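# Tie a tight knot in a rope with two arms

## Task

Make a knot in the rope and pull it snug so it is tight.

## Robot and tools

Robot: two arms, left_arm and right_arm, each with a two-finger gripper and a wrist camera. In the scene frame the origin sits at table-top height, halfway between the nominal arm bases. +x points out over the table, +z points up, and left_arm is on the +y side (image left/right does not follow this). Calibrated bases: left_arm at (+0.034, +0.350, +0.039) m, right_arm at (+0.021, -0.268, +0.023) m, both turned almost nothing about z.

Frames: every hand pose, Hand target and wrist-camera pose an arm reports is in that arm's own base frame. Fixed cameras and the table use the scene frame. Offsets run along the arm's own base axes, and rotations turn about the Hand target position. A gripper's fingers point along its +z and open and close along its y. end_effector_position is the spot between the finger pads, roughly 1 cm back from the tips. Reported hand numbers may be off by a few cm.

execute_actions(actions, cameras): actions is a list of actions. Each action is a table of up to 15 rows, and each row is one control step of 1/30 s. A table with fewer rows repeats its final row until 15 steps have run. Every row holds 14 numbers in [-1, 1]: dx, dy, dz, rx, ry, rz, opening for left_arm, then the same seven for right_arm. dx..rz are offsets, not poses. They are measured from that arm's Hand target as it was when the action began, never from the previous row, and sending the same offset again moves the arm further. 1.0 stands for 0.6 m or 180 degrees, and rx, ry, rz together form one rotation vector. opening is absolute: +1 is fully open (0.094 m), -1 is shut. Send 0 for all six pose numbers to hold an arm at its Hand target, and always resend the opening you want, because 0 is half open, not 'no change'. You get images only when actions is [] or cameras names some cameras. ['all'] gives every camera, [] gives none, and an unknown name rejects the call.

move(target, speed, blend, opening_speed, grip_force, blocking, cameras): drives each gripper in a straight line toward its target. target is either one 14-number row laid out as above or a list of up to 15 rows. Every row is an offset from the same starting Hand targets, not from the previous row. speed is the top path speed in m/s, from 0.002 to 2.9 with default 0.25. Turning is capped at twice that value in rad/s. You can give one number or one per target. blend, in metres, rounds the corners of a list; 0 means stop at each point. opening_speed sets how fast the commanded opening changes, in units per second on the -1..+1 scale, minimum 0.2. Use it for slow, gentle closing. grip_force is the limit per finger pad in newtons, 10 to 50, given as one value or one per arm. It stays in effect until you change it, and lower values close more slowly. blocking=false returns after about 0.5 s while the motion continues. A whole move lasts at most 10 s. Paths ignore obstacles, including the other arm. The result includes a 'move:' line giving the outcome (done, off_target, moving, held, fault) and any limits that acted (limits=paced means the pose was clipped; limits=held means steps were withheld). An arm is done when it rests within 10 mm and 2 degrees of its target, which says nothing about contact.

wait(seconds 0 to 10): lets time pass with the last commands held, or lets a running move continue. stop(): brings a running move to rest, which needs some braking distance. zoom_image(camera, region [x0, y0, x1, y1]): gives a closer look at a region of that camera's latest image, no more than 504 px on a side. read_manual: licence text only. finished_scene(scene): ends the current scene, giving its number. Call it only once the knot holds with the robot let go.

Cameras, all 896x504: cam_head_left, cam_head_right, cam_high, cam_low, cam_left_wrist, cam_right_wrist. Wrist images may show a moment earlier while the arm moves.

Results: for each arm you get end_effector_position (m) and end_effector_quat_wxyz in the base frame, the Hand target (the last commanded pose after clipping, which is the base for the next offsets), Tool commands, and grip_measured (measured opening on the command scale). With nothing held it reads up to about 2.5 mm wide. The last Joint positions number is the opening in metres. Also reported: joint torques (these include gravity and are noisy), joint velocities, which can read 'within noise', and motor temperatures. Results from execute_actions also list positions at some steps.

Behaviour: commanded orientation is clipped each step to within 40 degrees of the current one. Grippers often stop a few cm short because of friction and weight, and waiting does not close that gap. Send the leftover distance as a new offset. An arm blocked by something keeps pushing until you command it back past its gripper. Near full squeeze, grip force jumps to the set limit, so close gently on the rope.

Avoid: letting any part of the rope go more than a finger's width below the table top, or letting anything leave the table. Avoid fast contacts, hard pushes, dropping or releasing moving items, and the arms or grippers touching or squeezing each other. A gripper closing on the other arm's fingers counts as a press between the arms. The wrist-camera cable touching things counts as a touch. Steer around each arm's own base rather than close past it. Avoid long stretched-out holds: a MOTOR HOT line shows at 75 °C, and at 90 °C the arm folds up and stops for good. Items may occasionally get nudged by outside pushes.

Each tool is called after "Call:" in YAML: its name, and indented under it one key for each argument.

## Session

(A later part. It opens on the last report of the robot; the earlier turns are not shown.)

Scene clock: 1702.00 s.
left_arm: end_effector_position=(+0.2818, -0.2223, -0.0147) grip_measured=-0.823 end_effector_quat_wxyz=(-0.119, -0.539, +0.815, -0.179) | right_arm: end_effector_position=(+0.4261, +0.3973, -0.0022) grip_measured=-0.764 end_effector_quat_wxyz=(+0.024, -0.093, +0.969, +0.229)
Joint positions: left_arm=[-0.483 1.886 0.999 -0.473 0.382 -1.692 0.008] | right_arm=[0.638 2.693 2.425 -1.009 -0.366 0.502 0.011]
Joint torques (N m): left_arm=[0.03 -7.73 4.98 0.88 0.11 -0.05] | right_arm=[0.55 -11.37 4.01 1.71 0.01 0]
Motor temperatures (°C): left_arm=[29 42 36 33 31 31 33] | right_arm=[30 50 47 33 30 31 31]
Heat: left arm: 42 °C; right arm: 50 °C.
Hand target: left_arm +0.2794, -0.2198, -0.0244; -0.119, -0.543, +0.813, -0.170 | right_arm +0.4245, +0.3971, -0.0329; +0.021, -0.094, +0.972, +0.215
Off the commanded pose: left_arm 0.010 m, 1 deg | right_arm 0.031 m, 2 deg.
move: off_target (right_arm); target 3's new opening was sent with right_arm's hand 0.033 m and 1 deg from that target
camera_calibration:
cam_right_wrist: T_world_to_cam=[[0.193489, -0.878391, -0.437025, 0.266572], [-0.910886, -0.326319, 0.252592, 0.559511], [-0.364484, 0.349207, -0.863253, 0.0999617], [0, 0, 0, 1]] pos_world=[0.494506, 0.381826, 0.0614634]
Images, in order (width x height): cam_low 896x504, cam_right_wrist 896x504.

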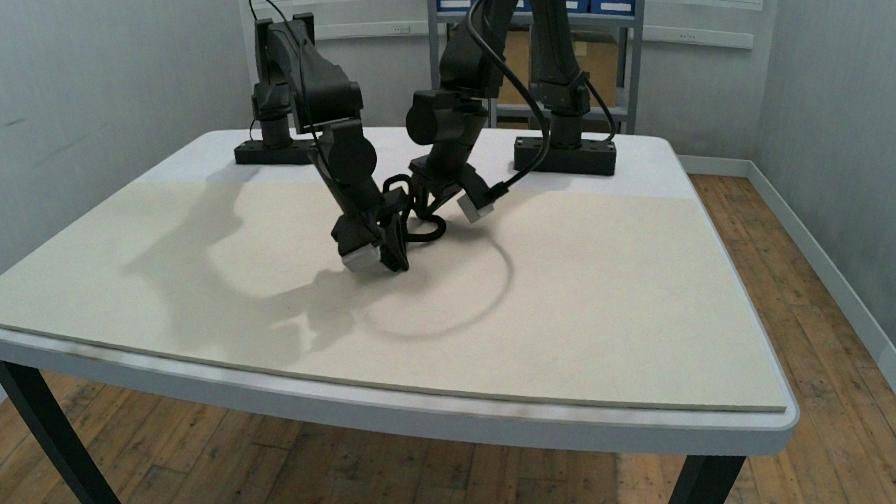

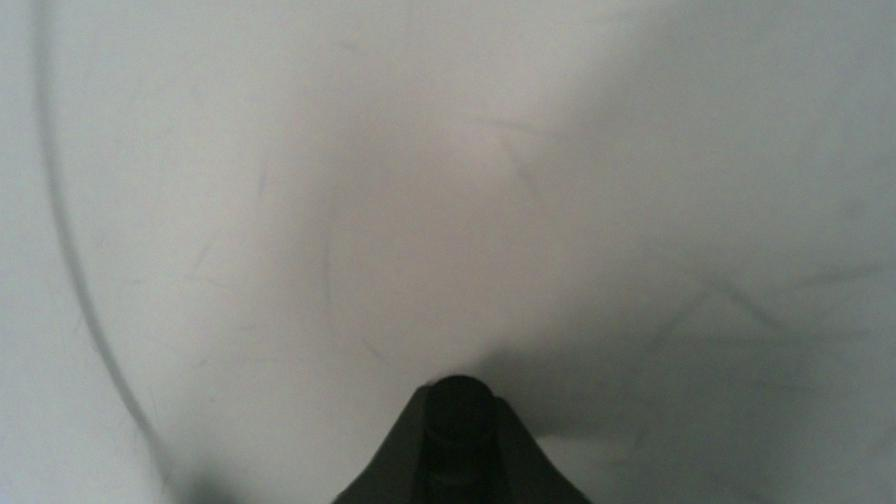

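Call:
execute_actions:
  actions: []

Call:
zoom_image:
  camera: "cam_low"
  region: [350, 150, 750, 400]

Call:
zoom_image:
  camera: "cam_high"
  region: [200, 150, 600, 400]

Scene clock: 1735.17 s.
left_arm: end_effector_position=(+0.2818, -0.2223, -0.0147) grip_measured=-0.823 end_effector_quat_wxyz=(-0.119, -0.539, +0.815, -0.179) | right_arm: end_effector_position=(+0.4261, +0.3973, -0.0022) grip_measured=-0.764 end_effector_quat_wxyz=(+0.024, -0.093, +0.969, +0.229)
Joint positions: left_arm=[-0.483 1.886 0.999 -0.473 0.382 -1.692 0.008] | right_arm=[0.638 2.693 2.425 -1.009 -0.366 0.502 0.011]
Joint velocities: within noise
Joint torques (N m): left_arm=[0.01 -7.73 4.98 0.88 0.11 -0.05] | right_arm=[0.54 -11.34 4.04 1.7 0.02 0.01]
Motor temperatures (°C): left_arm=[29 41 35 33 31 31 33] | right_arm=[30 50 44 34 30 31 32]
Heat: left arm: 41 °C; right arm: 50 °C.
Hand target: left_arm +0.2794, -0.2198, -0.0244; -0.119, -0.543, +0.813, -0.170 | right_arm +0.4245, +0.3971, -0.0329; +0.021, -0.094, +0.972, +0.215
Tool commands: left_gripper/opening=-0.95 right_gripper/opening=-0.95
Off the commanded pose: left_arm 0.010 m, 1 deg | right_arm 0.031 m, 2 deg.
camera_calibration:
cam_left_wrist: T_world_to_cam=[[0.914333, -0.360692, 0.184107, -0.33309], [-0.373173, -0.573882, 0.728973, 0.0254253], [-0.157279, -0.735228, -0.65932, -0.036037], [0, 0, 0, 1]] pos_world=[0.308375, -0.132047, 0.01903]
cam_right_wrist: T_world_to_cam=[[0.193489, -0.878391, -0.437025, 0.266572], [-0.910886, -0.326319, 0.252592, 0.559511], [-0.364484, 0.349207, -0.863253, 0.0999617], [0, 0, 0, 1]] pos_world=[0.494506, 0.381826, 0.0614634]

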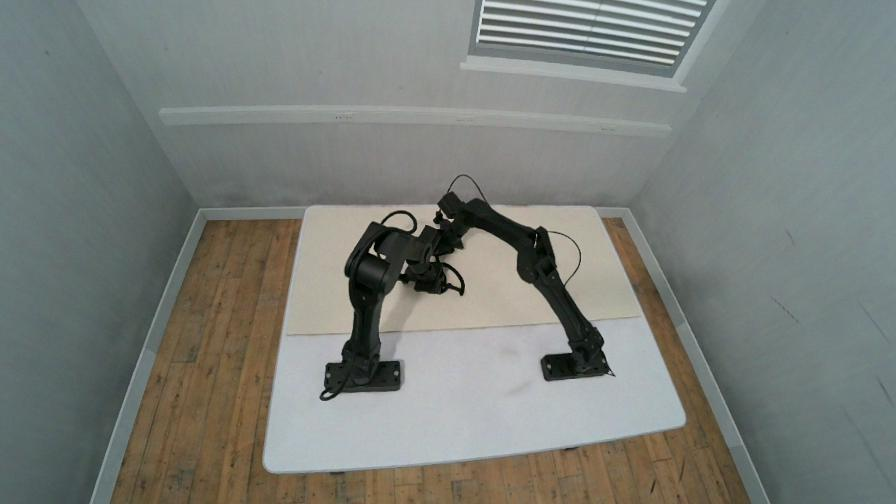

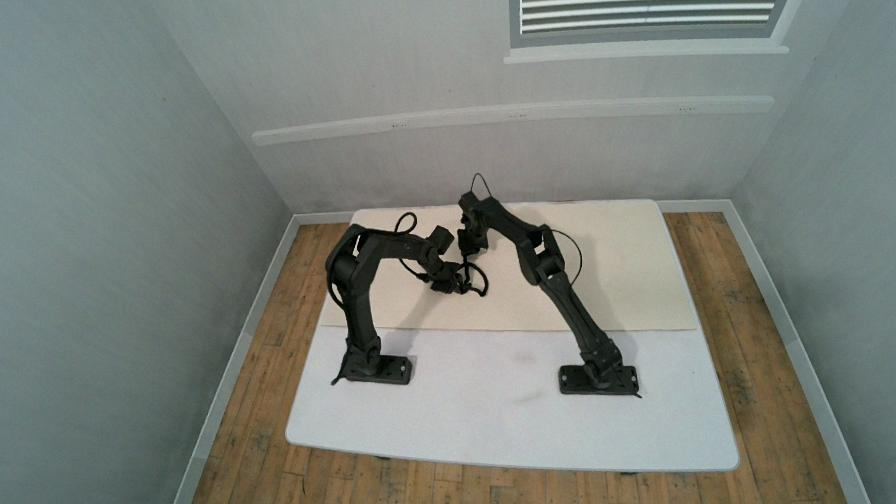

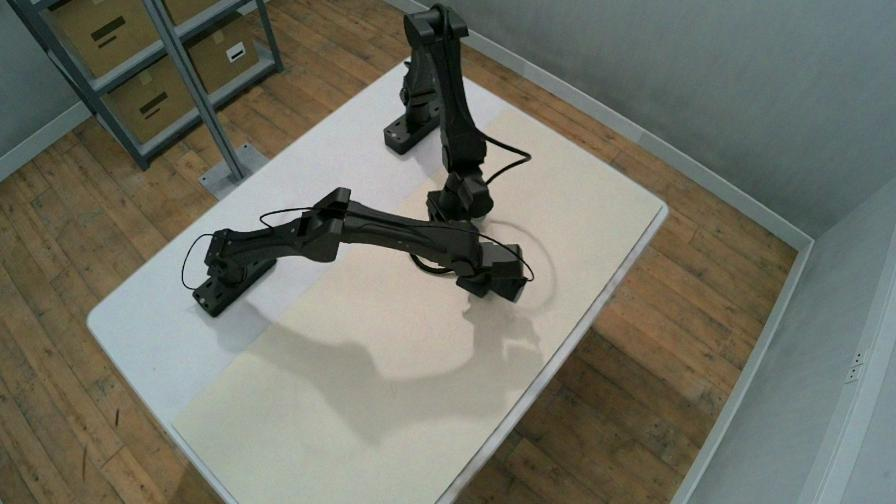

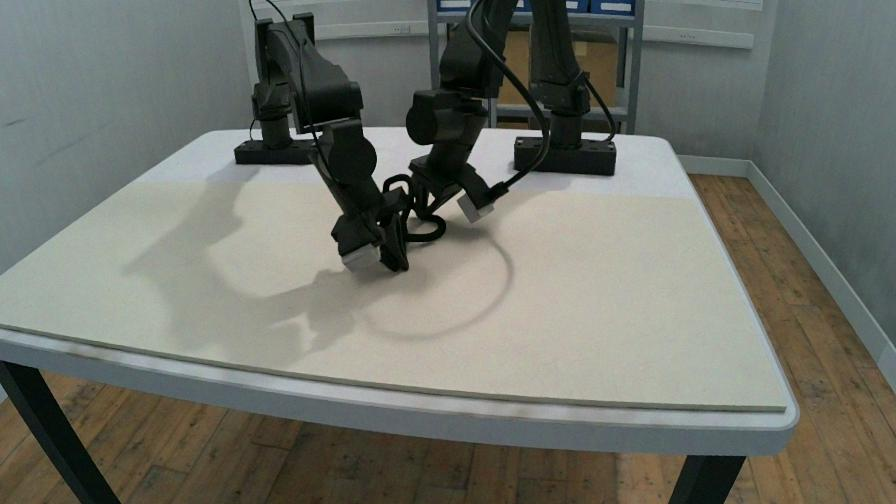

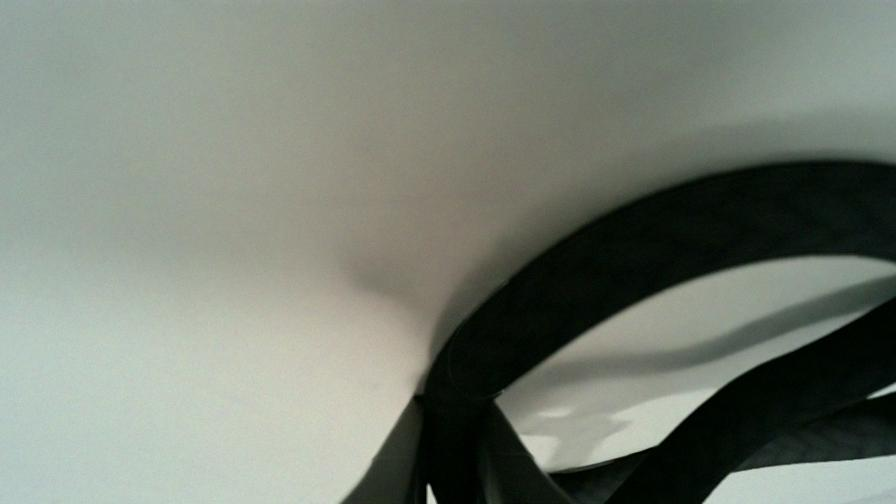

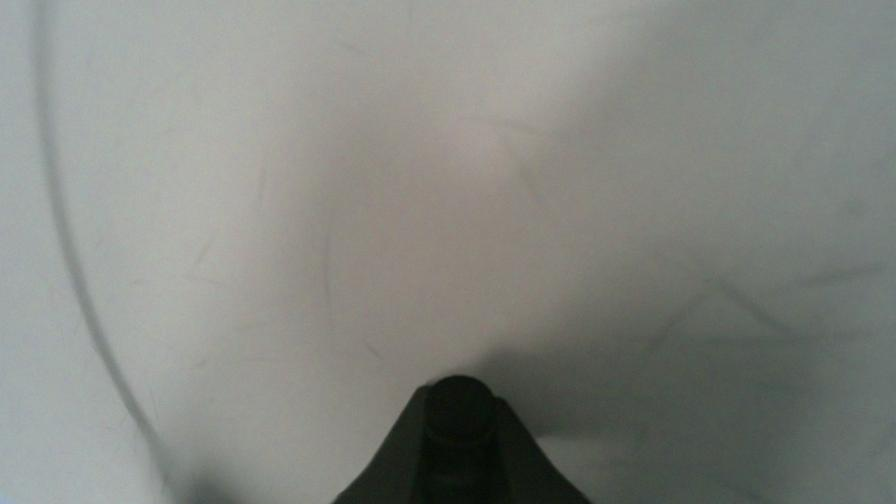

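Scaled by 1.260.

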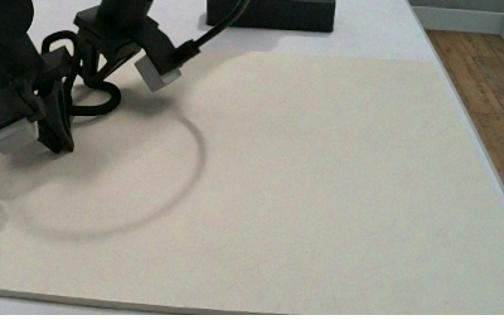

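Scaled by 1.260.

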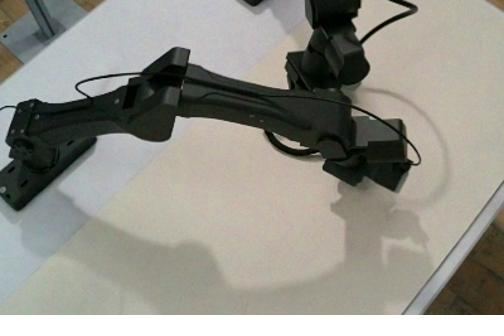

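Call:
move:
  target: [0,0,0,0,0,0,-0.95,0.083,0.02,0.02,0,0,0,-0.95]
  speed: 0.1
  cameras: ["cam_head_left","cam_low","cam_left_wrist","cam_right_wrist"]

Call:
zoom_image:
  camera: "cam_low"
  region: [300, 150, 550, 300]

Call:
zoom_image:
  camera: "cam_head_left"
  region: [370, 180, 520, 310]

Scene clock: 1741.87 s.
left_arm: end_effector_position=(+0.2818, -0.2223, -0.0147) grip_measured=-0.823 end_effector_quat_wxyz=(-0.119, -0.539, +0.815, -0.179) | right_arm: end_effector_position=(+0.4647, +0.4173, +0.0035) grip_measured=-0.764 end_effector_quat_wxyz=(+0.073, -0.093, +0.958, +0.259)
Joint positions: left_arm=[-0.483 1.886 0.999 -0.473 0.382 -1.692 0.008] | right_arm=[0.626 2.91 2.84 -1.088 -0.368 0.511 0.011]
Joint torques (N m): left_arm=[-0.01 -7.75 4.97 0.88 0.11 -0.05] | right_arm=[-1.07 -10.62 9.02 1.45 0.02 -0.01]
Heat: left arm: 41 °C; right arm: 50 °C.
Hand target: left_arm +0.2794, -0.2198, -0.0244; -0.120, -0.543, +0.813, -0.170 | right_arm +0.4741, +0.4092, -0.0211; +0.020, -0.094, +0.972, +0.215
Off the commanded pose: left_arm 0.010 m, 1 deg | right_arm 0.027 m, 8 deg.
elbow stopped short (right arm): the move would have taken joint 3 (elbow) straighter than the controller allows.
move: off_target (right_arm)
camera_calibration:
cam_left_wrist: T_world_to_cam=[[0.914333, -0.360692, 0.184107, -0.33309], [-0.373173, -0.573882, 0.728973, 0.0254253], [-0.157279, -0.735228, -0.65932, -0.036037], [0, 0, 0, 1]] pos_world=[0.308375, -0.132047, 0.01903]
cam_right_wrist: T_world_to_cam=[[0.219187, -0.848686, -0.481342, 0.255054], [-0.934964, -0.323735, 0.145048, 0.610369], [-0.278927, 0.418244, -0.864449, 0.0434478], [0, 0, 0, 1]] pos_world=[0.526887, 0.395887, 0.0717939]
Images, in order (width x height): cam_head_left 896x504, cam_low 896x504, cam_left_wrist 896x504, cam_right_wrist 896x504.

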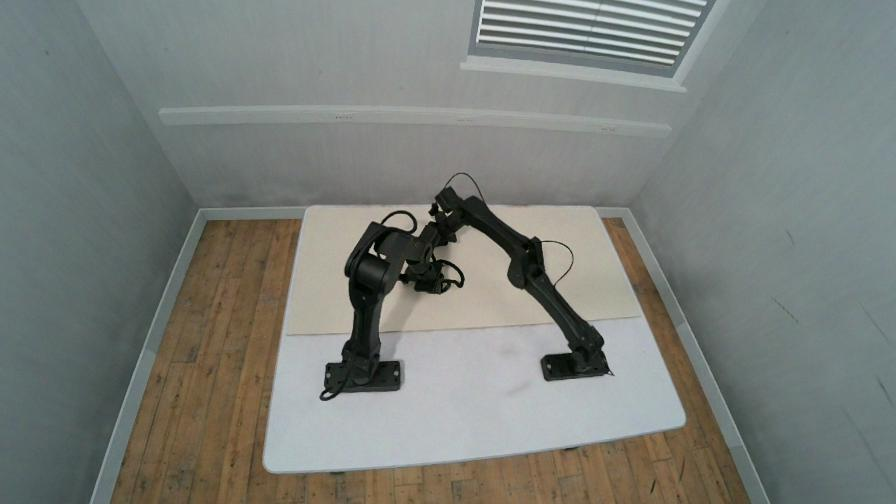

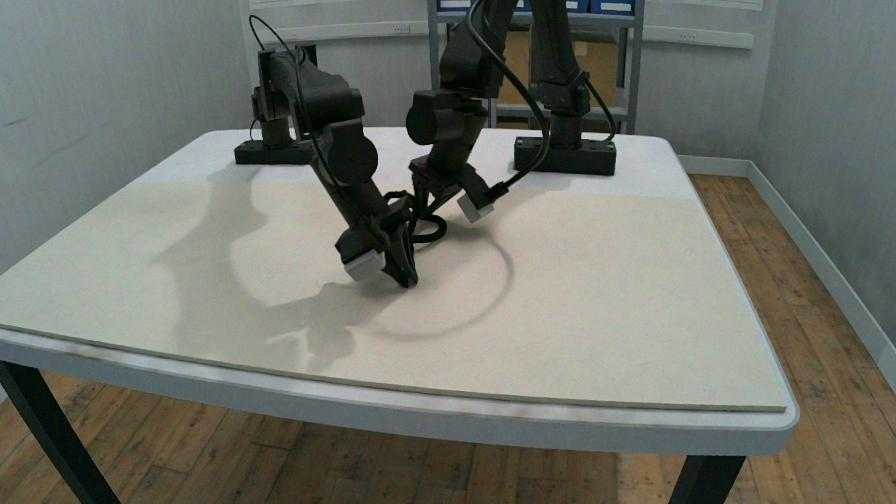

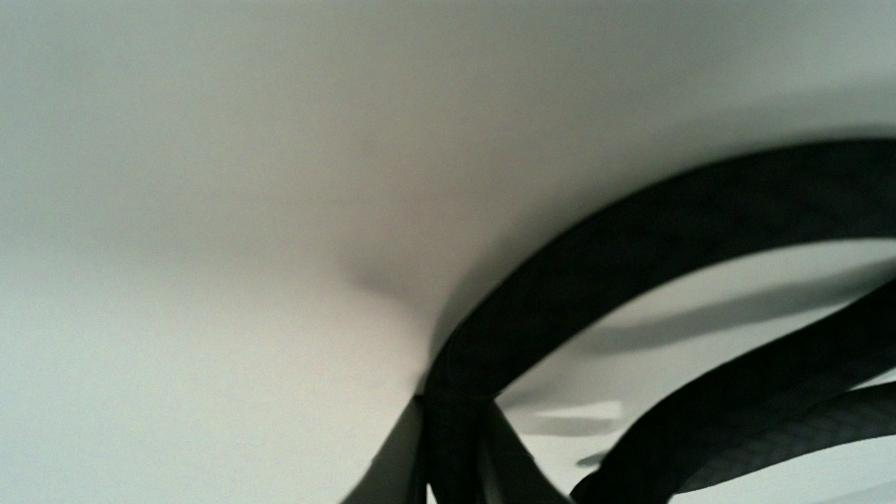

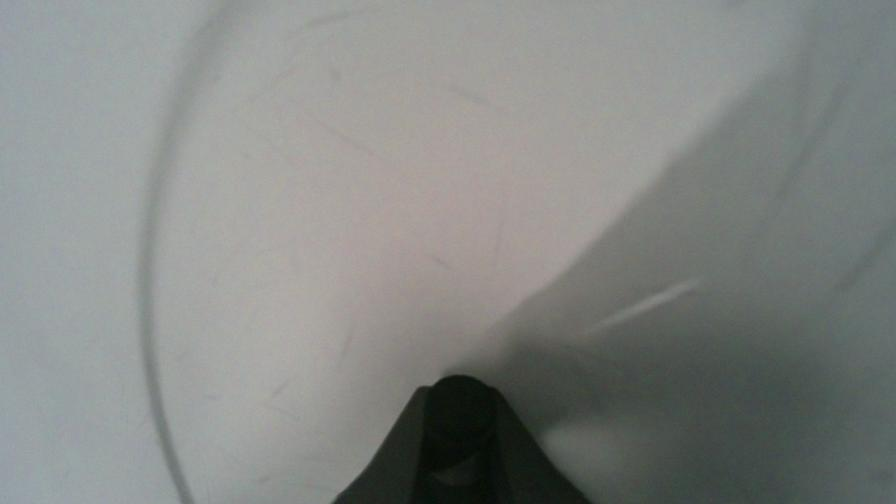

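Scaled by 2.016.

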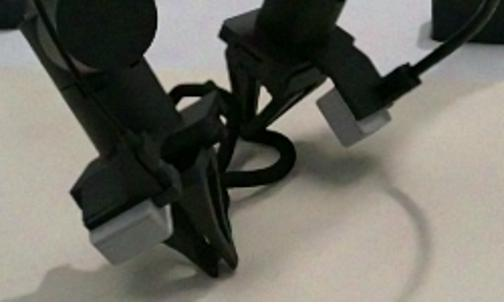

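Scaled by 3.360.

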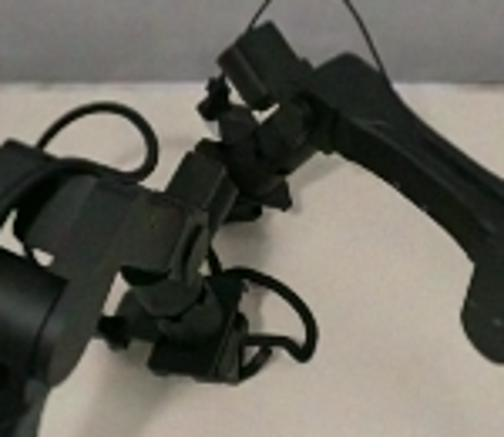

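Call:
move:
  target: [-0.075,-0.01,0,0,0,0,-0.95,-0.01,0,0,0,0,0,-0.95]
  speed: 0.1
  cameras: ["cam_head_left","cam_low","cam_left_wrist","cam_right_wrist"]

Call:
zoom_image:
  camera: "cam_low"
  region: [300, 150, 550, 300]

Call:
zoom_image:
  camera: "cam_head_left"
  region: [370, 180, 520, 310]

Scene clock: 1756.73 s.
left_arm: end_effector_position=(+0.2490, -0.2348, -0.0160) grip_measured=-0.823 end_effector_quat_wxyz=(-0.116, -0.537, +0.813, -0.195) | right_arm: end_effector_position=(+0.4648, +0.4174, +0.0035) grip_measured=-0.764 end_effector_quat_wxyz=(+0.074, -0.093, +0.958, +0.260)
Joint positions: left_arm=[-0.568 1.794 0.853 -0.354 0.369 -1.787 0.008] | right_arm=[0.626 2.91 2.84 -1.088 -0.368 0.511 0.011]
Joint torques (N m): left_arm=[-0.64 -8.96 3.37 0.63 0.02 -0.06] | right_arm=[-0.62 -10.84 9.03 1.21 0.03 0.04]
Heat: left arm: 41 °C; right arm: 52 °C.
Hand target: left_arm +0.2343, -0.2257, -0.0245; -0.119, -0.543, +0.813, -0.170 | right_arm +0.4681, +0.4092, -0.0211; +0.020, -0.094, +0.972, +0.215
Off the commanded pose: left_arm 0.019 m, 3 deg | right_arm 0.026 m, 8 deg.
elbow stopped short (right arm): the move would have taken joint 3 (elbow) straighter than the controller allows.
move: off_target (left_arm, right_arm)
camera_calibration:
cam_left_wrist: T_world_to_cam=[[0.911235, -0.353034, 0.212175, -0.304337], [-0.387193, -0.55852, 0.733579, 0.0141681], [-0.140474, -0.750615, -0.645634, -0.0588718], [0, 0, 0, 1]] pos_world=[0.274538, -0.143718, 0.0161696]
cam_right_wrist: T_world_to_cam=[[0.218549, -0.848672, -0.481655, 0.255324], [-0.935171, -0.32314, 0.145038, 0.610212], [-0.278732, 0.418732, -0.864275, 0.0431805], [0, 0, 0, 1]] pos_world=[0.526887, 0.395789, 0.0717943]
Images, in order (width x height): cam_head_left 896x504, cam_low 896x504, cam_left_wrist 896x504, cam_right_wrist 896x504.

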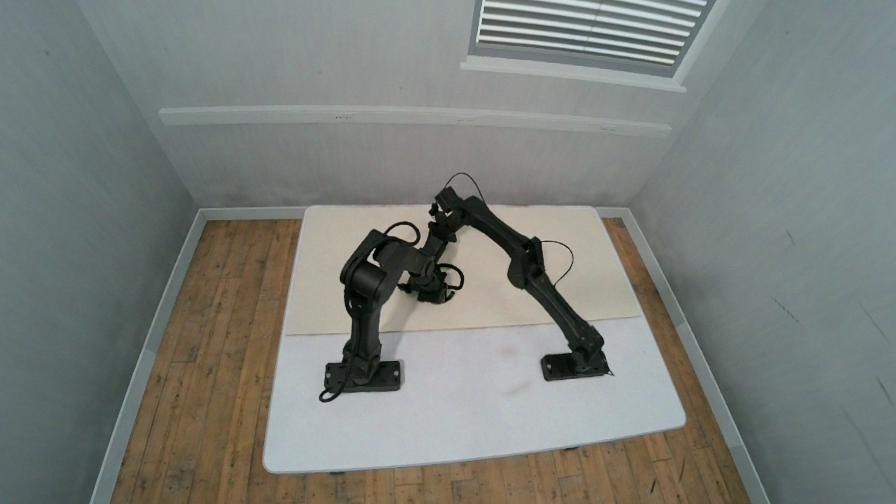

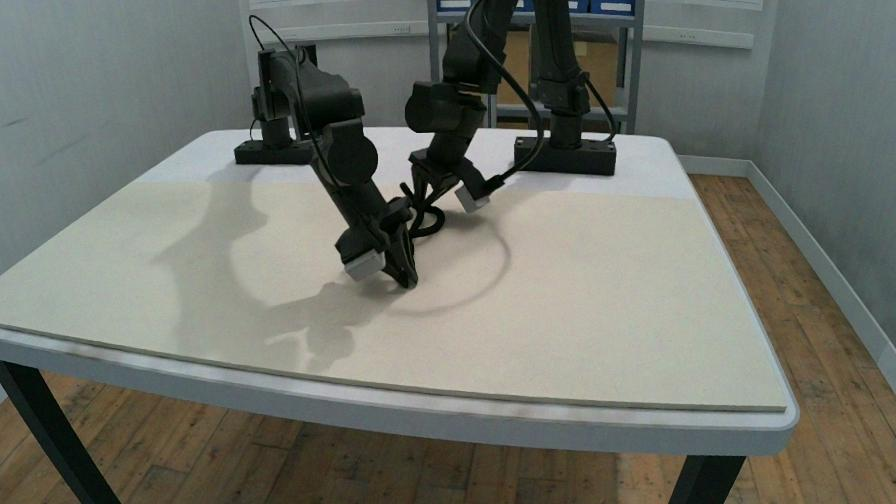

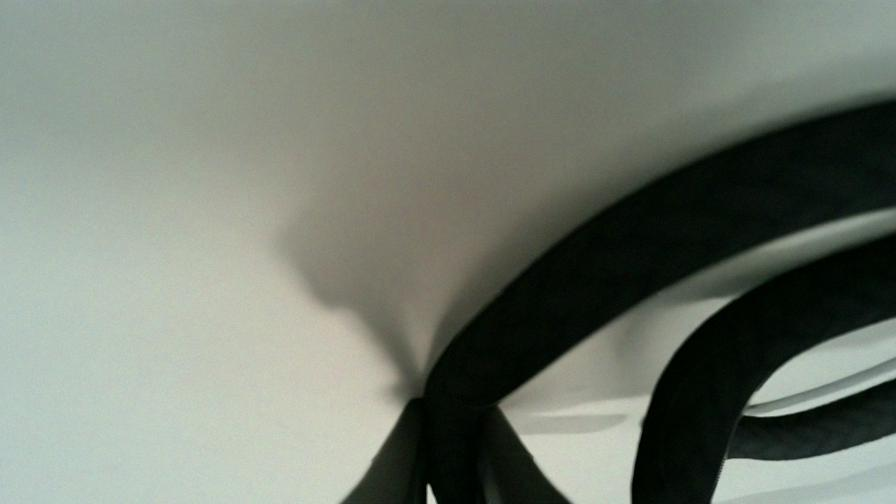

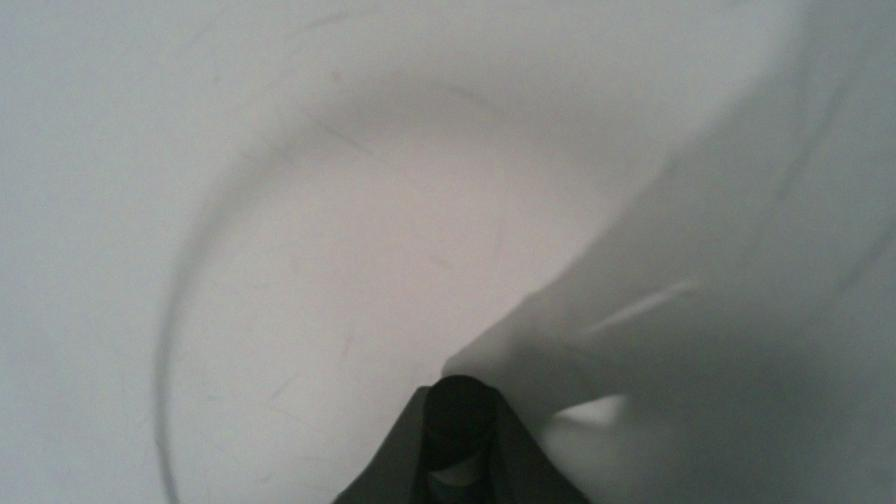

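Scaled by 2.016.

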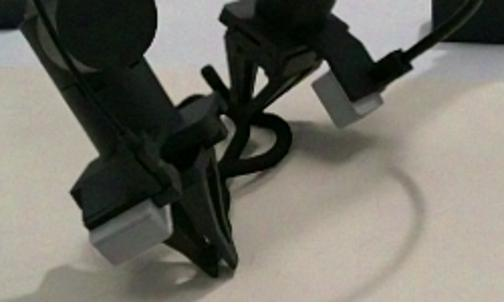

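Scaled by 3.360.

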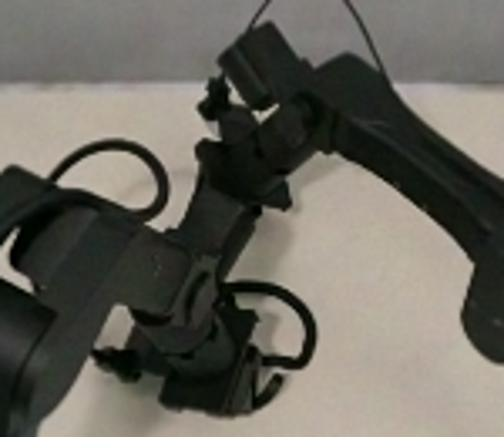

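Call:
execute_actions:
  actions: []
  cameras: ["cam_head_left","cam_head_right","cam_low","cam_high"]

Call:
zoom_image:
  camera: "cam_head_left"
  region: [400, 240, 480, 310]

Call:
zoom_image:
  camera: "cam_low"
  region: [380, 160, 470, 250]

Call:
zoom_image:
  camera: "cam_head_right"
  region: [420, 240, 500, 310]

Call:
zoom_image:
  camera: "cam_high"
  region: [380, 210, 500, 310]

Scene clock: 1767.67 s.
left_arm: end_effector_position=(+0.2490, -0.2348, -0.0160) grip_measured=-0.823 end_effector_quat_wxyz=(-0.116, -0.537, +0.813, -0.195) | right_arm: end_effector_position=(+0.4648, +0.4174, +0.0035) grip_measured=-0.764 end_effector_quat_wxyz=(+0.074, -0.093, +0.958, +0.260)
Joint positions: left_arm=[-0.568 1.794 0.853 -0.354 0.369 -1.788 0.008] | right_arm=[0.626 2.91 2.84 -1.088 -0.368 0.511 0.011]
Joint velocities: within noise
Joint torques (N m): left_arm=[-0.64 -8.99 3.37 0.62 0.02 -0.07] | right_arm=[-0.62 -10.82 9.03 1.22 0.02 0.05]
Motor temperatures (°C): left_arm=[29 41 35 33 31 31 33] | right_arm=[30 53 48 34 30 31 32]
Heat: left arm: 41 °C; right arm: 53 °C.
Hand target: left_arm +0.2343, -0.2257, -0.0245; -0.119, -0.543, +0.813, -0.170 | right_arm +0.4681, +0.4092, -0.0211; +0.020, -0.094, +0.972, +0.215
Tool commands: left_gripper/opening=-0.95 right_gripper/opening=-0.95
Off the commanded pose: left_arm 0.019 m, 3 deg | right_arm 0.026 m, 8 deg.
Images, in order (width x height): cam_head_left 896x504, cam_head_right 896x504, cam_high 896x504, cam_low 896x504.

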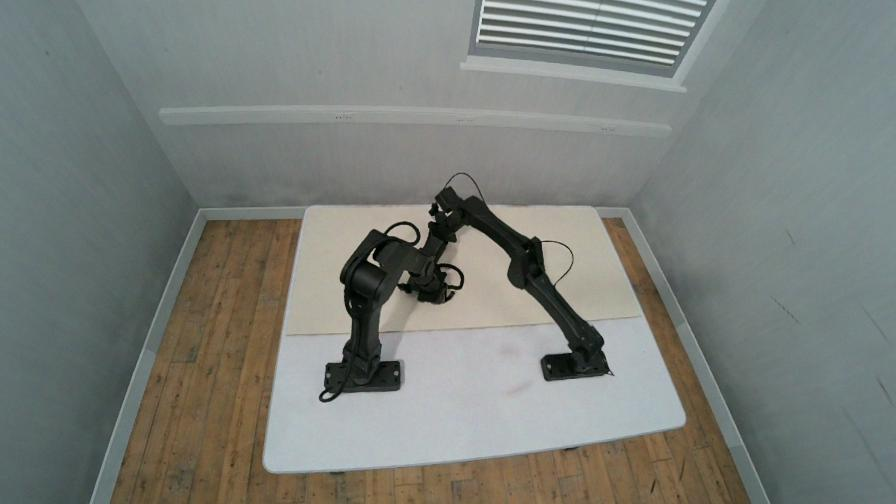

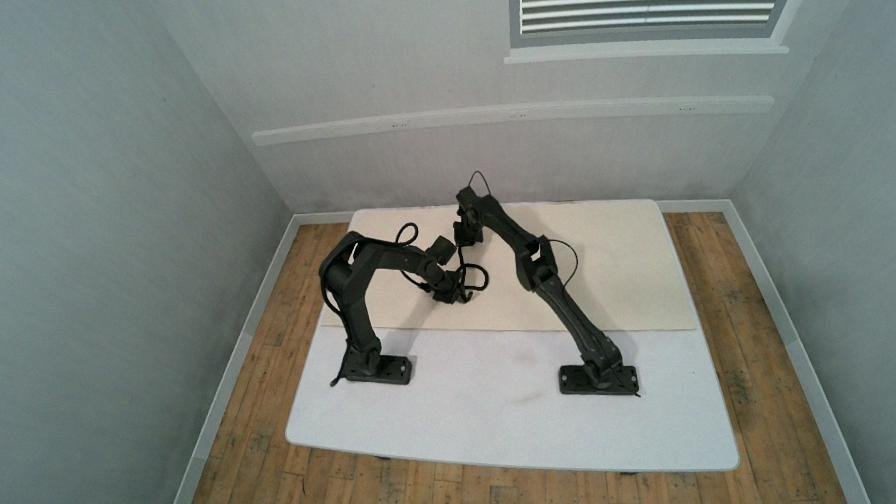

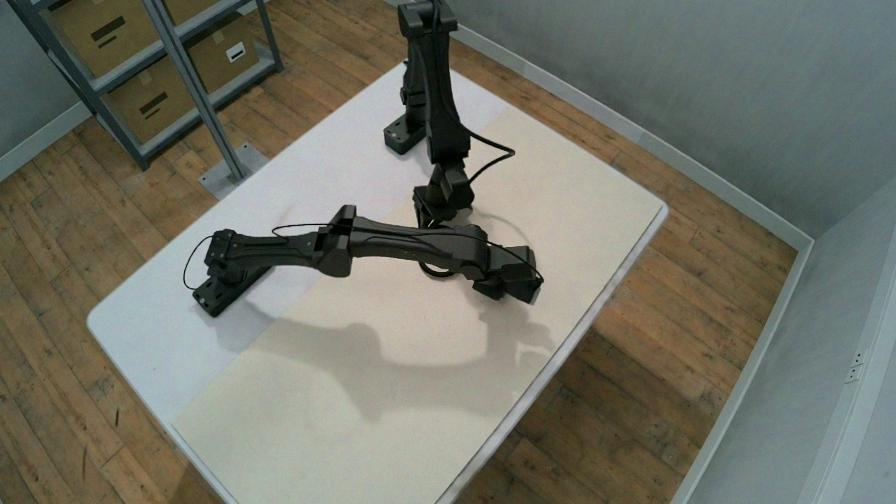

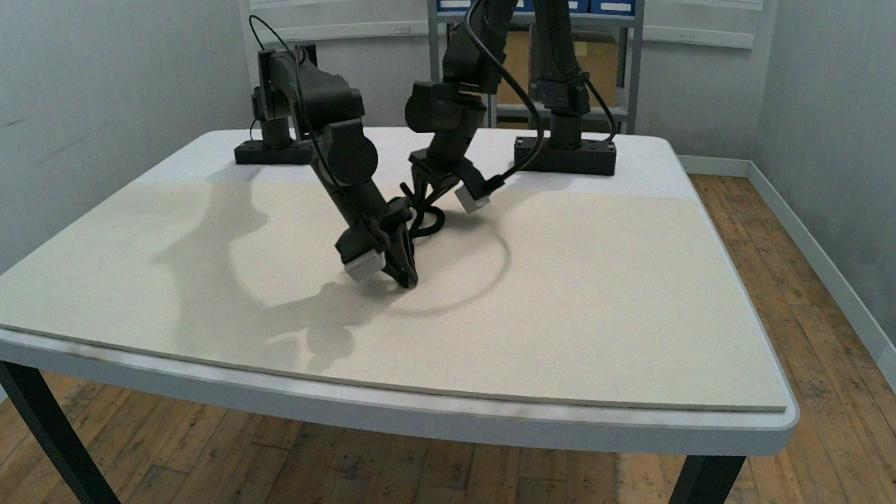

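Scaled by 6.300.

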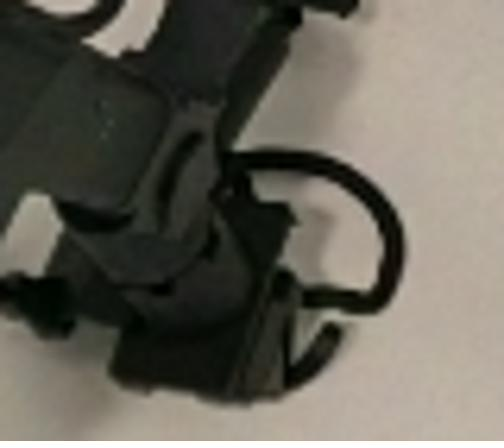

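Scaled by 5.600.

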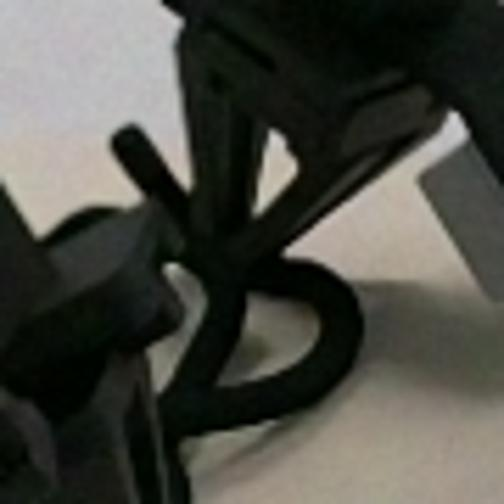

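Scaled by 6.300.

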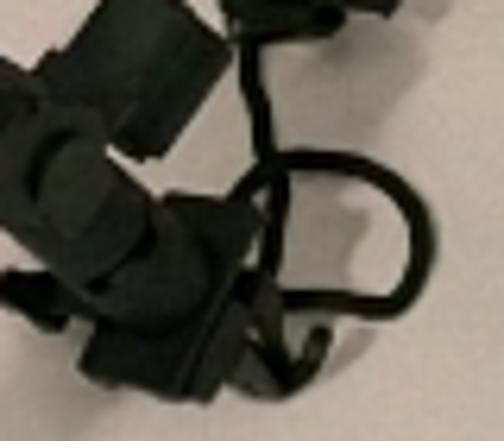

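Scaled by 4.200.

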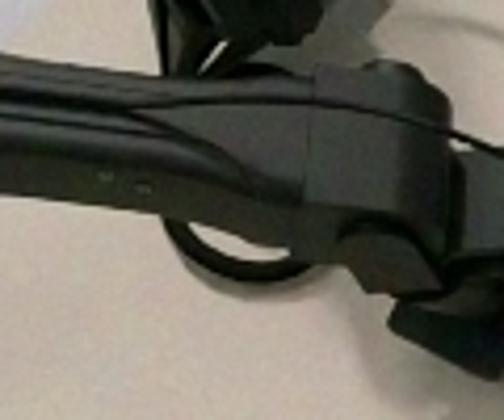

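Call:
move:
  target:
    - [0,0,0,0,0,0,-0.4,0,0,0,0,0,0,-0.95]
    - [0.04,0.04,0.12,0,0,0,-0.4,0,0,0,0,0,0,-0.95]
  speed: 0.12
  cameras: ["cam_head_left","cam_low","cam_left_wrist","cam_head_right"]

Call:
zoom_image:
  camera: "cam_low"
  region: [360, 160, 480, 270]

Call:
zoom_image:
  camera: "cam_head_right"
  region: [420, 230, 520, 320]

Scene clock: 1815.77 s.
left_arm: end_effector_position=(+0.2547, -0.1999, +0.0369) grip_measured=-0.402 end_effector_quat_wxyz=(-0.120, -0.545, +0.814, -0.163) | right_arm: end_effector_position=(+0.4648, +0.4174, +0.0035) grip_measured=-0.764 end_effector_quat_wxyz=(+0.074, -0.093, +0.958, +0.260)
Joint positions: left_arm=[-0.466 1.681 0.992 -0.708 0.37 -1.678 0.028] | right_arm=[0.626 2.91 2.84 -1.088 -0.368 0.511 0.011]
Joint torques (N m): left_arm=[0.36 -9.16 8.53 0.4 0.29 0.03] | right_arm=[-0.62 -10.82 9.02 1.22 0.02 0.05]
Heat: left arm: 42 °C; right arm: 54 °C.
Hand target: left_arm +0.2583, -0.2017, +0.0476; -0.119, -0.543, +0.813, -0.170 | right_arm +0.4681, +0.4092, -0.0211; +0.020, -0.094, +0.972, +0.215
Off the commanded pose: left_arm 0.011 m, 1 deg | right_arm 0.026 m, 8 deg.
elbow stopped short (right arm): the move would have taken joint 3 (elbow) straighter than the controller allows.
move: off_target (left_arm, right_arm)
camera_calibration:
cam_left_wrist: T_world_to_cam=[[0.920383, -0.359359, 0.15413, -0.30992], [-0.353422, -0.595889, 0.721117, -0.0185014], [-0.167295, -0.718176, -0.675452, 0.016707], [0, 0, 0, 1]] pos_world=[0.281502, -0.110399, 0.0723944]
Images, in order (width x height): cam_head_left 896x504, cam_head_right 896x504, cam_low 896x504, cam_left_wrist 896x504.

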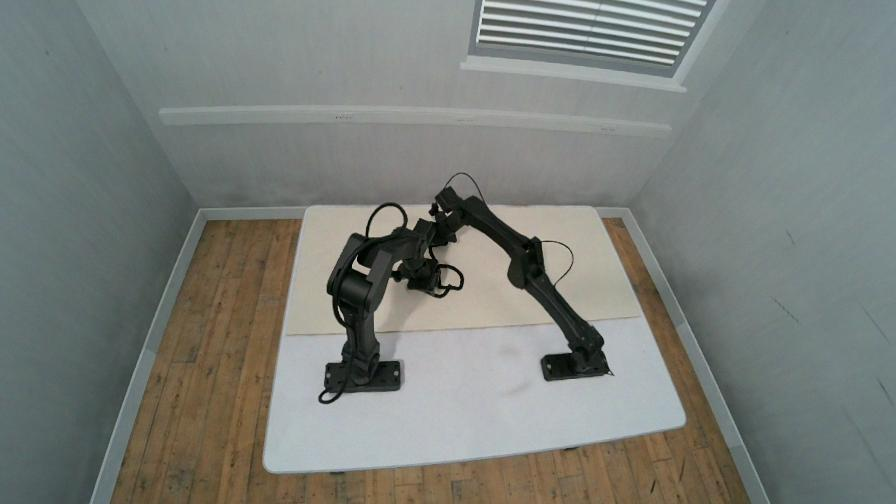

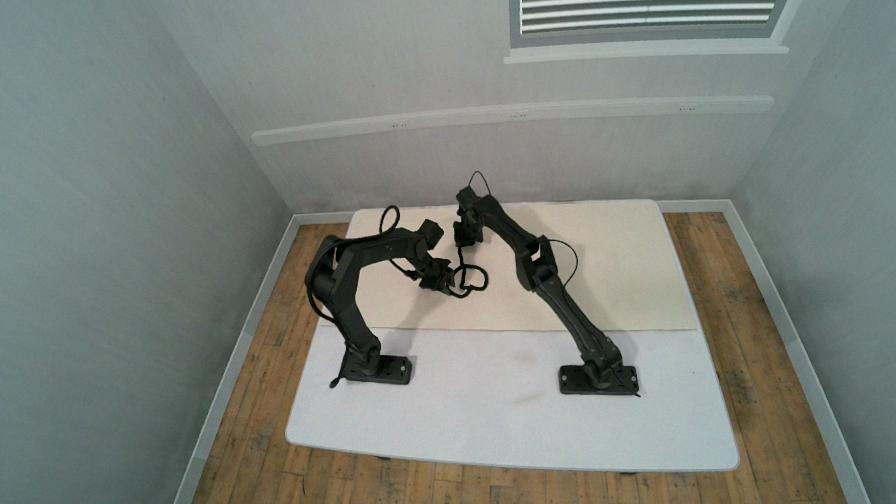

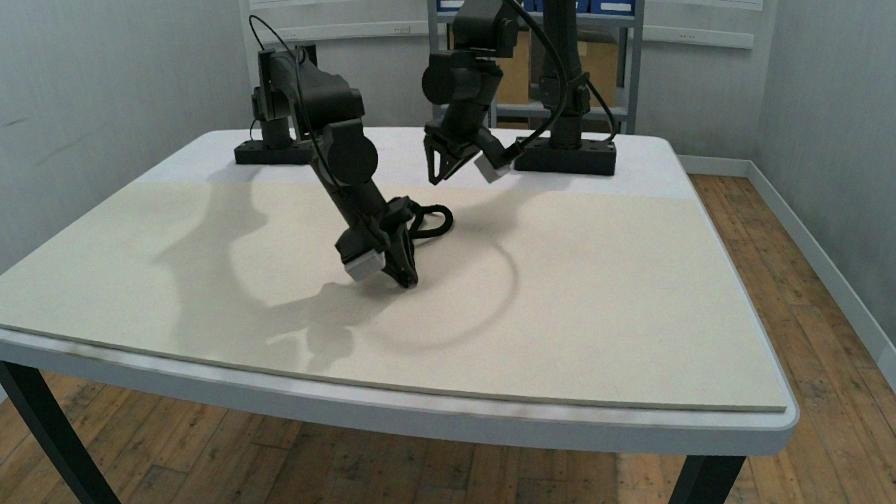

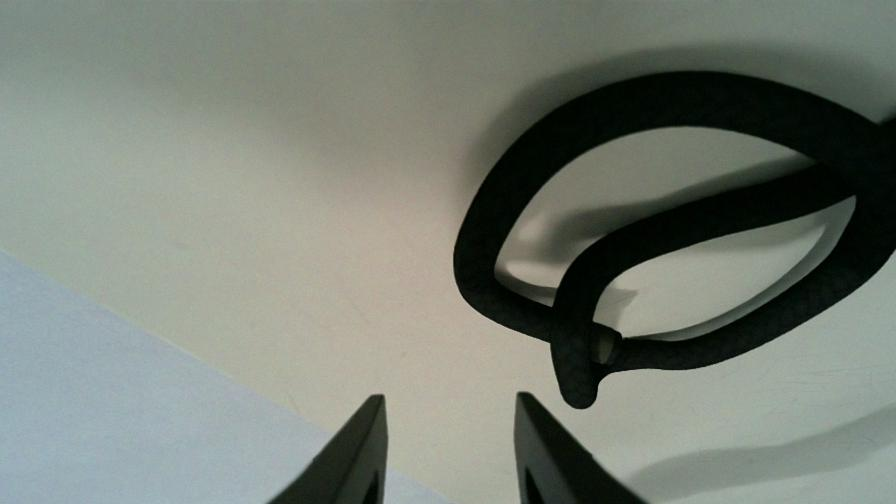

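Scaled by 4.200.

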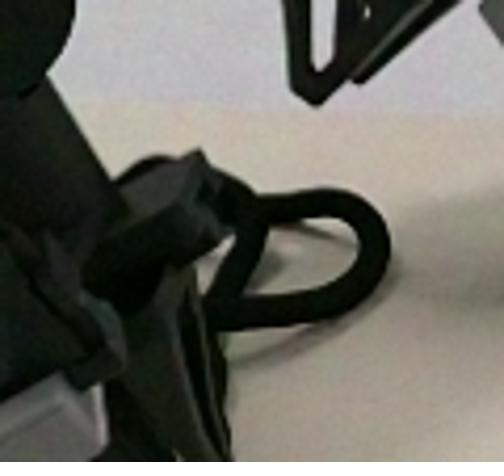

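Scaled by 5.040.

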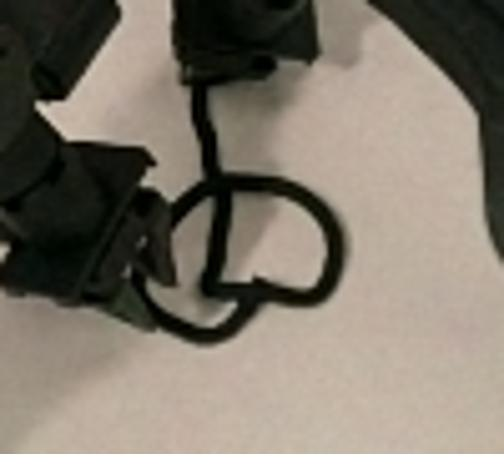

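Call:
zoom_image:
  camera: "cam_left_wrist"
  region: [420, 210, 720, 430]

Call:
zoom_image:
  camera: "cam_left_wrist"
  region: [740, 40, 896, 260]

Scaled by 1.680.

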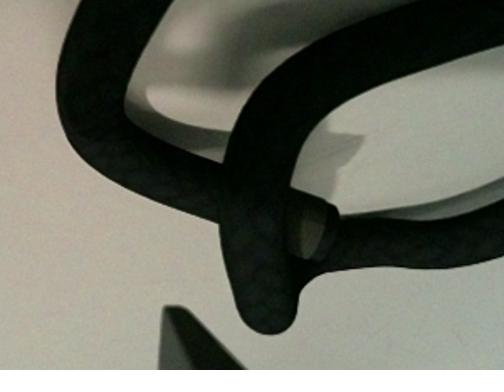

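Scaled by 2.291.

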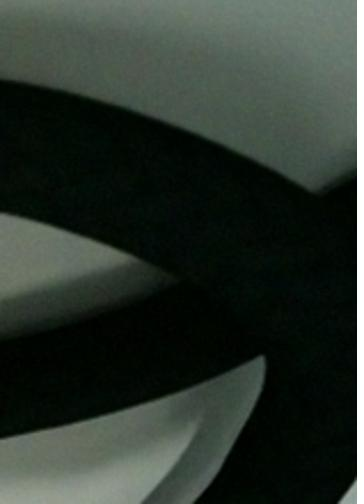

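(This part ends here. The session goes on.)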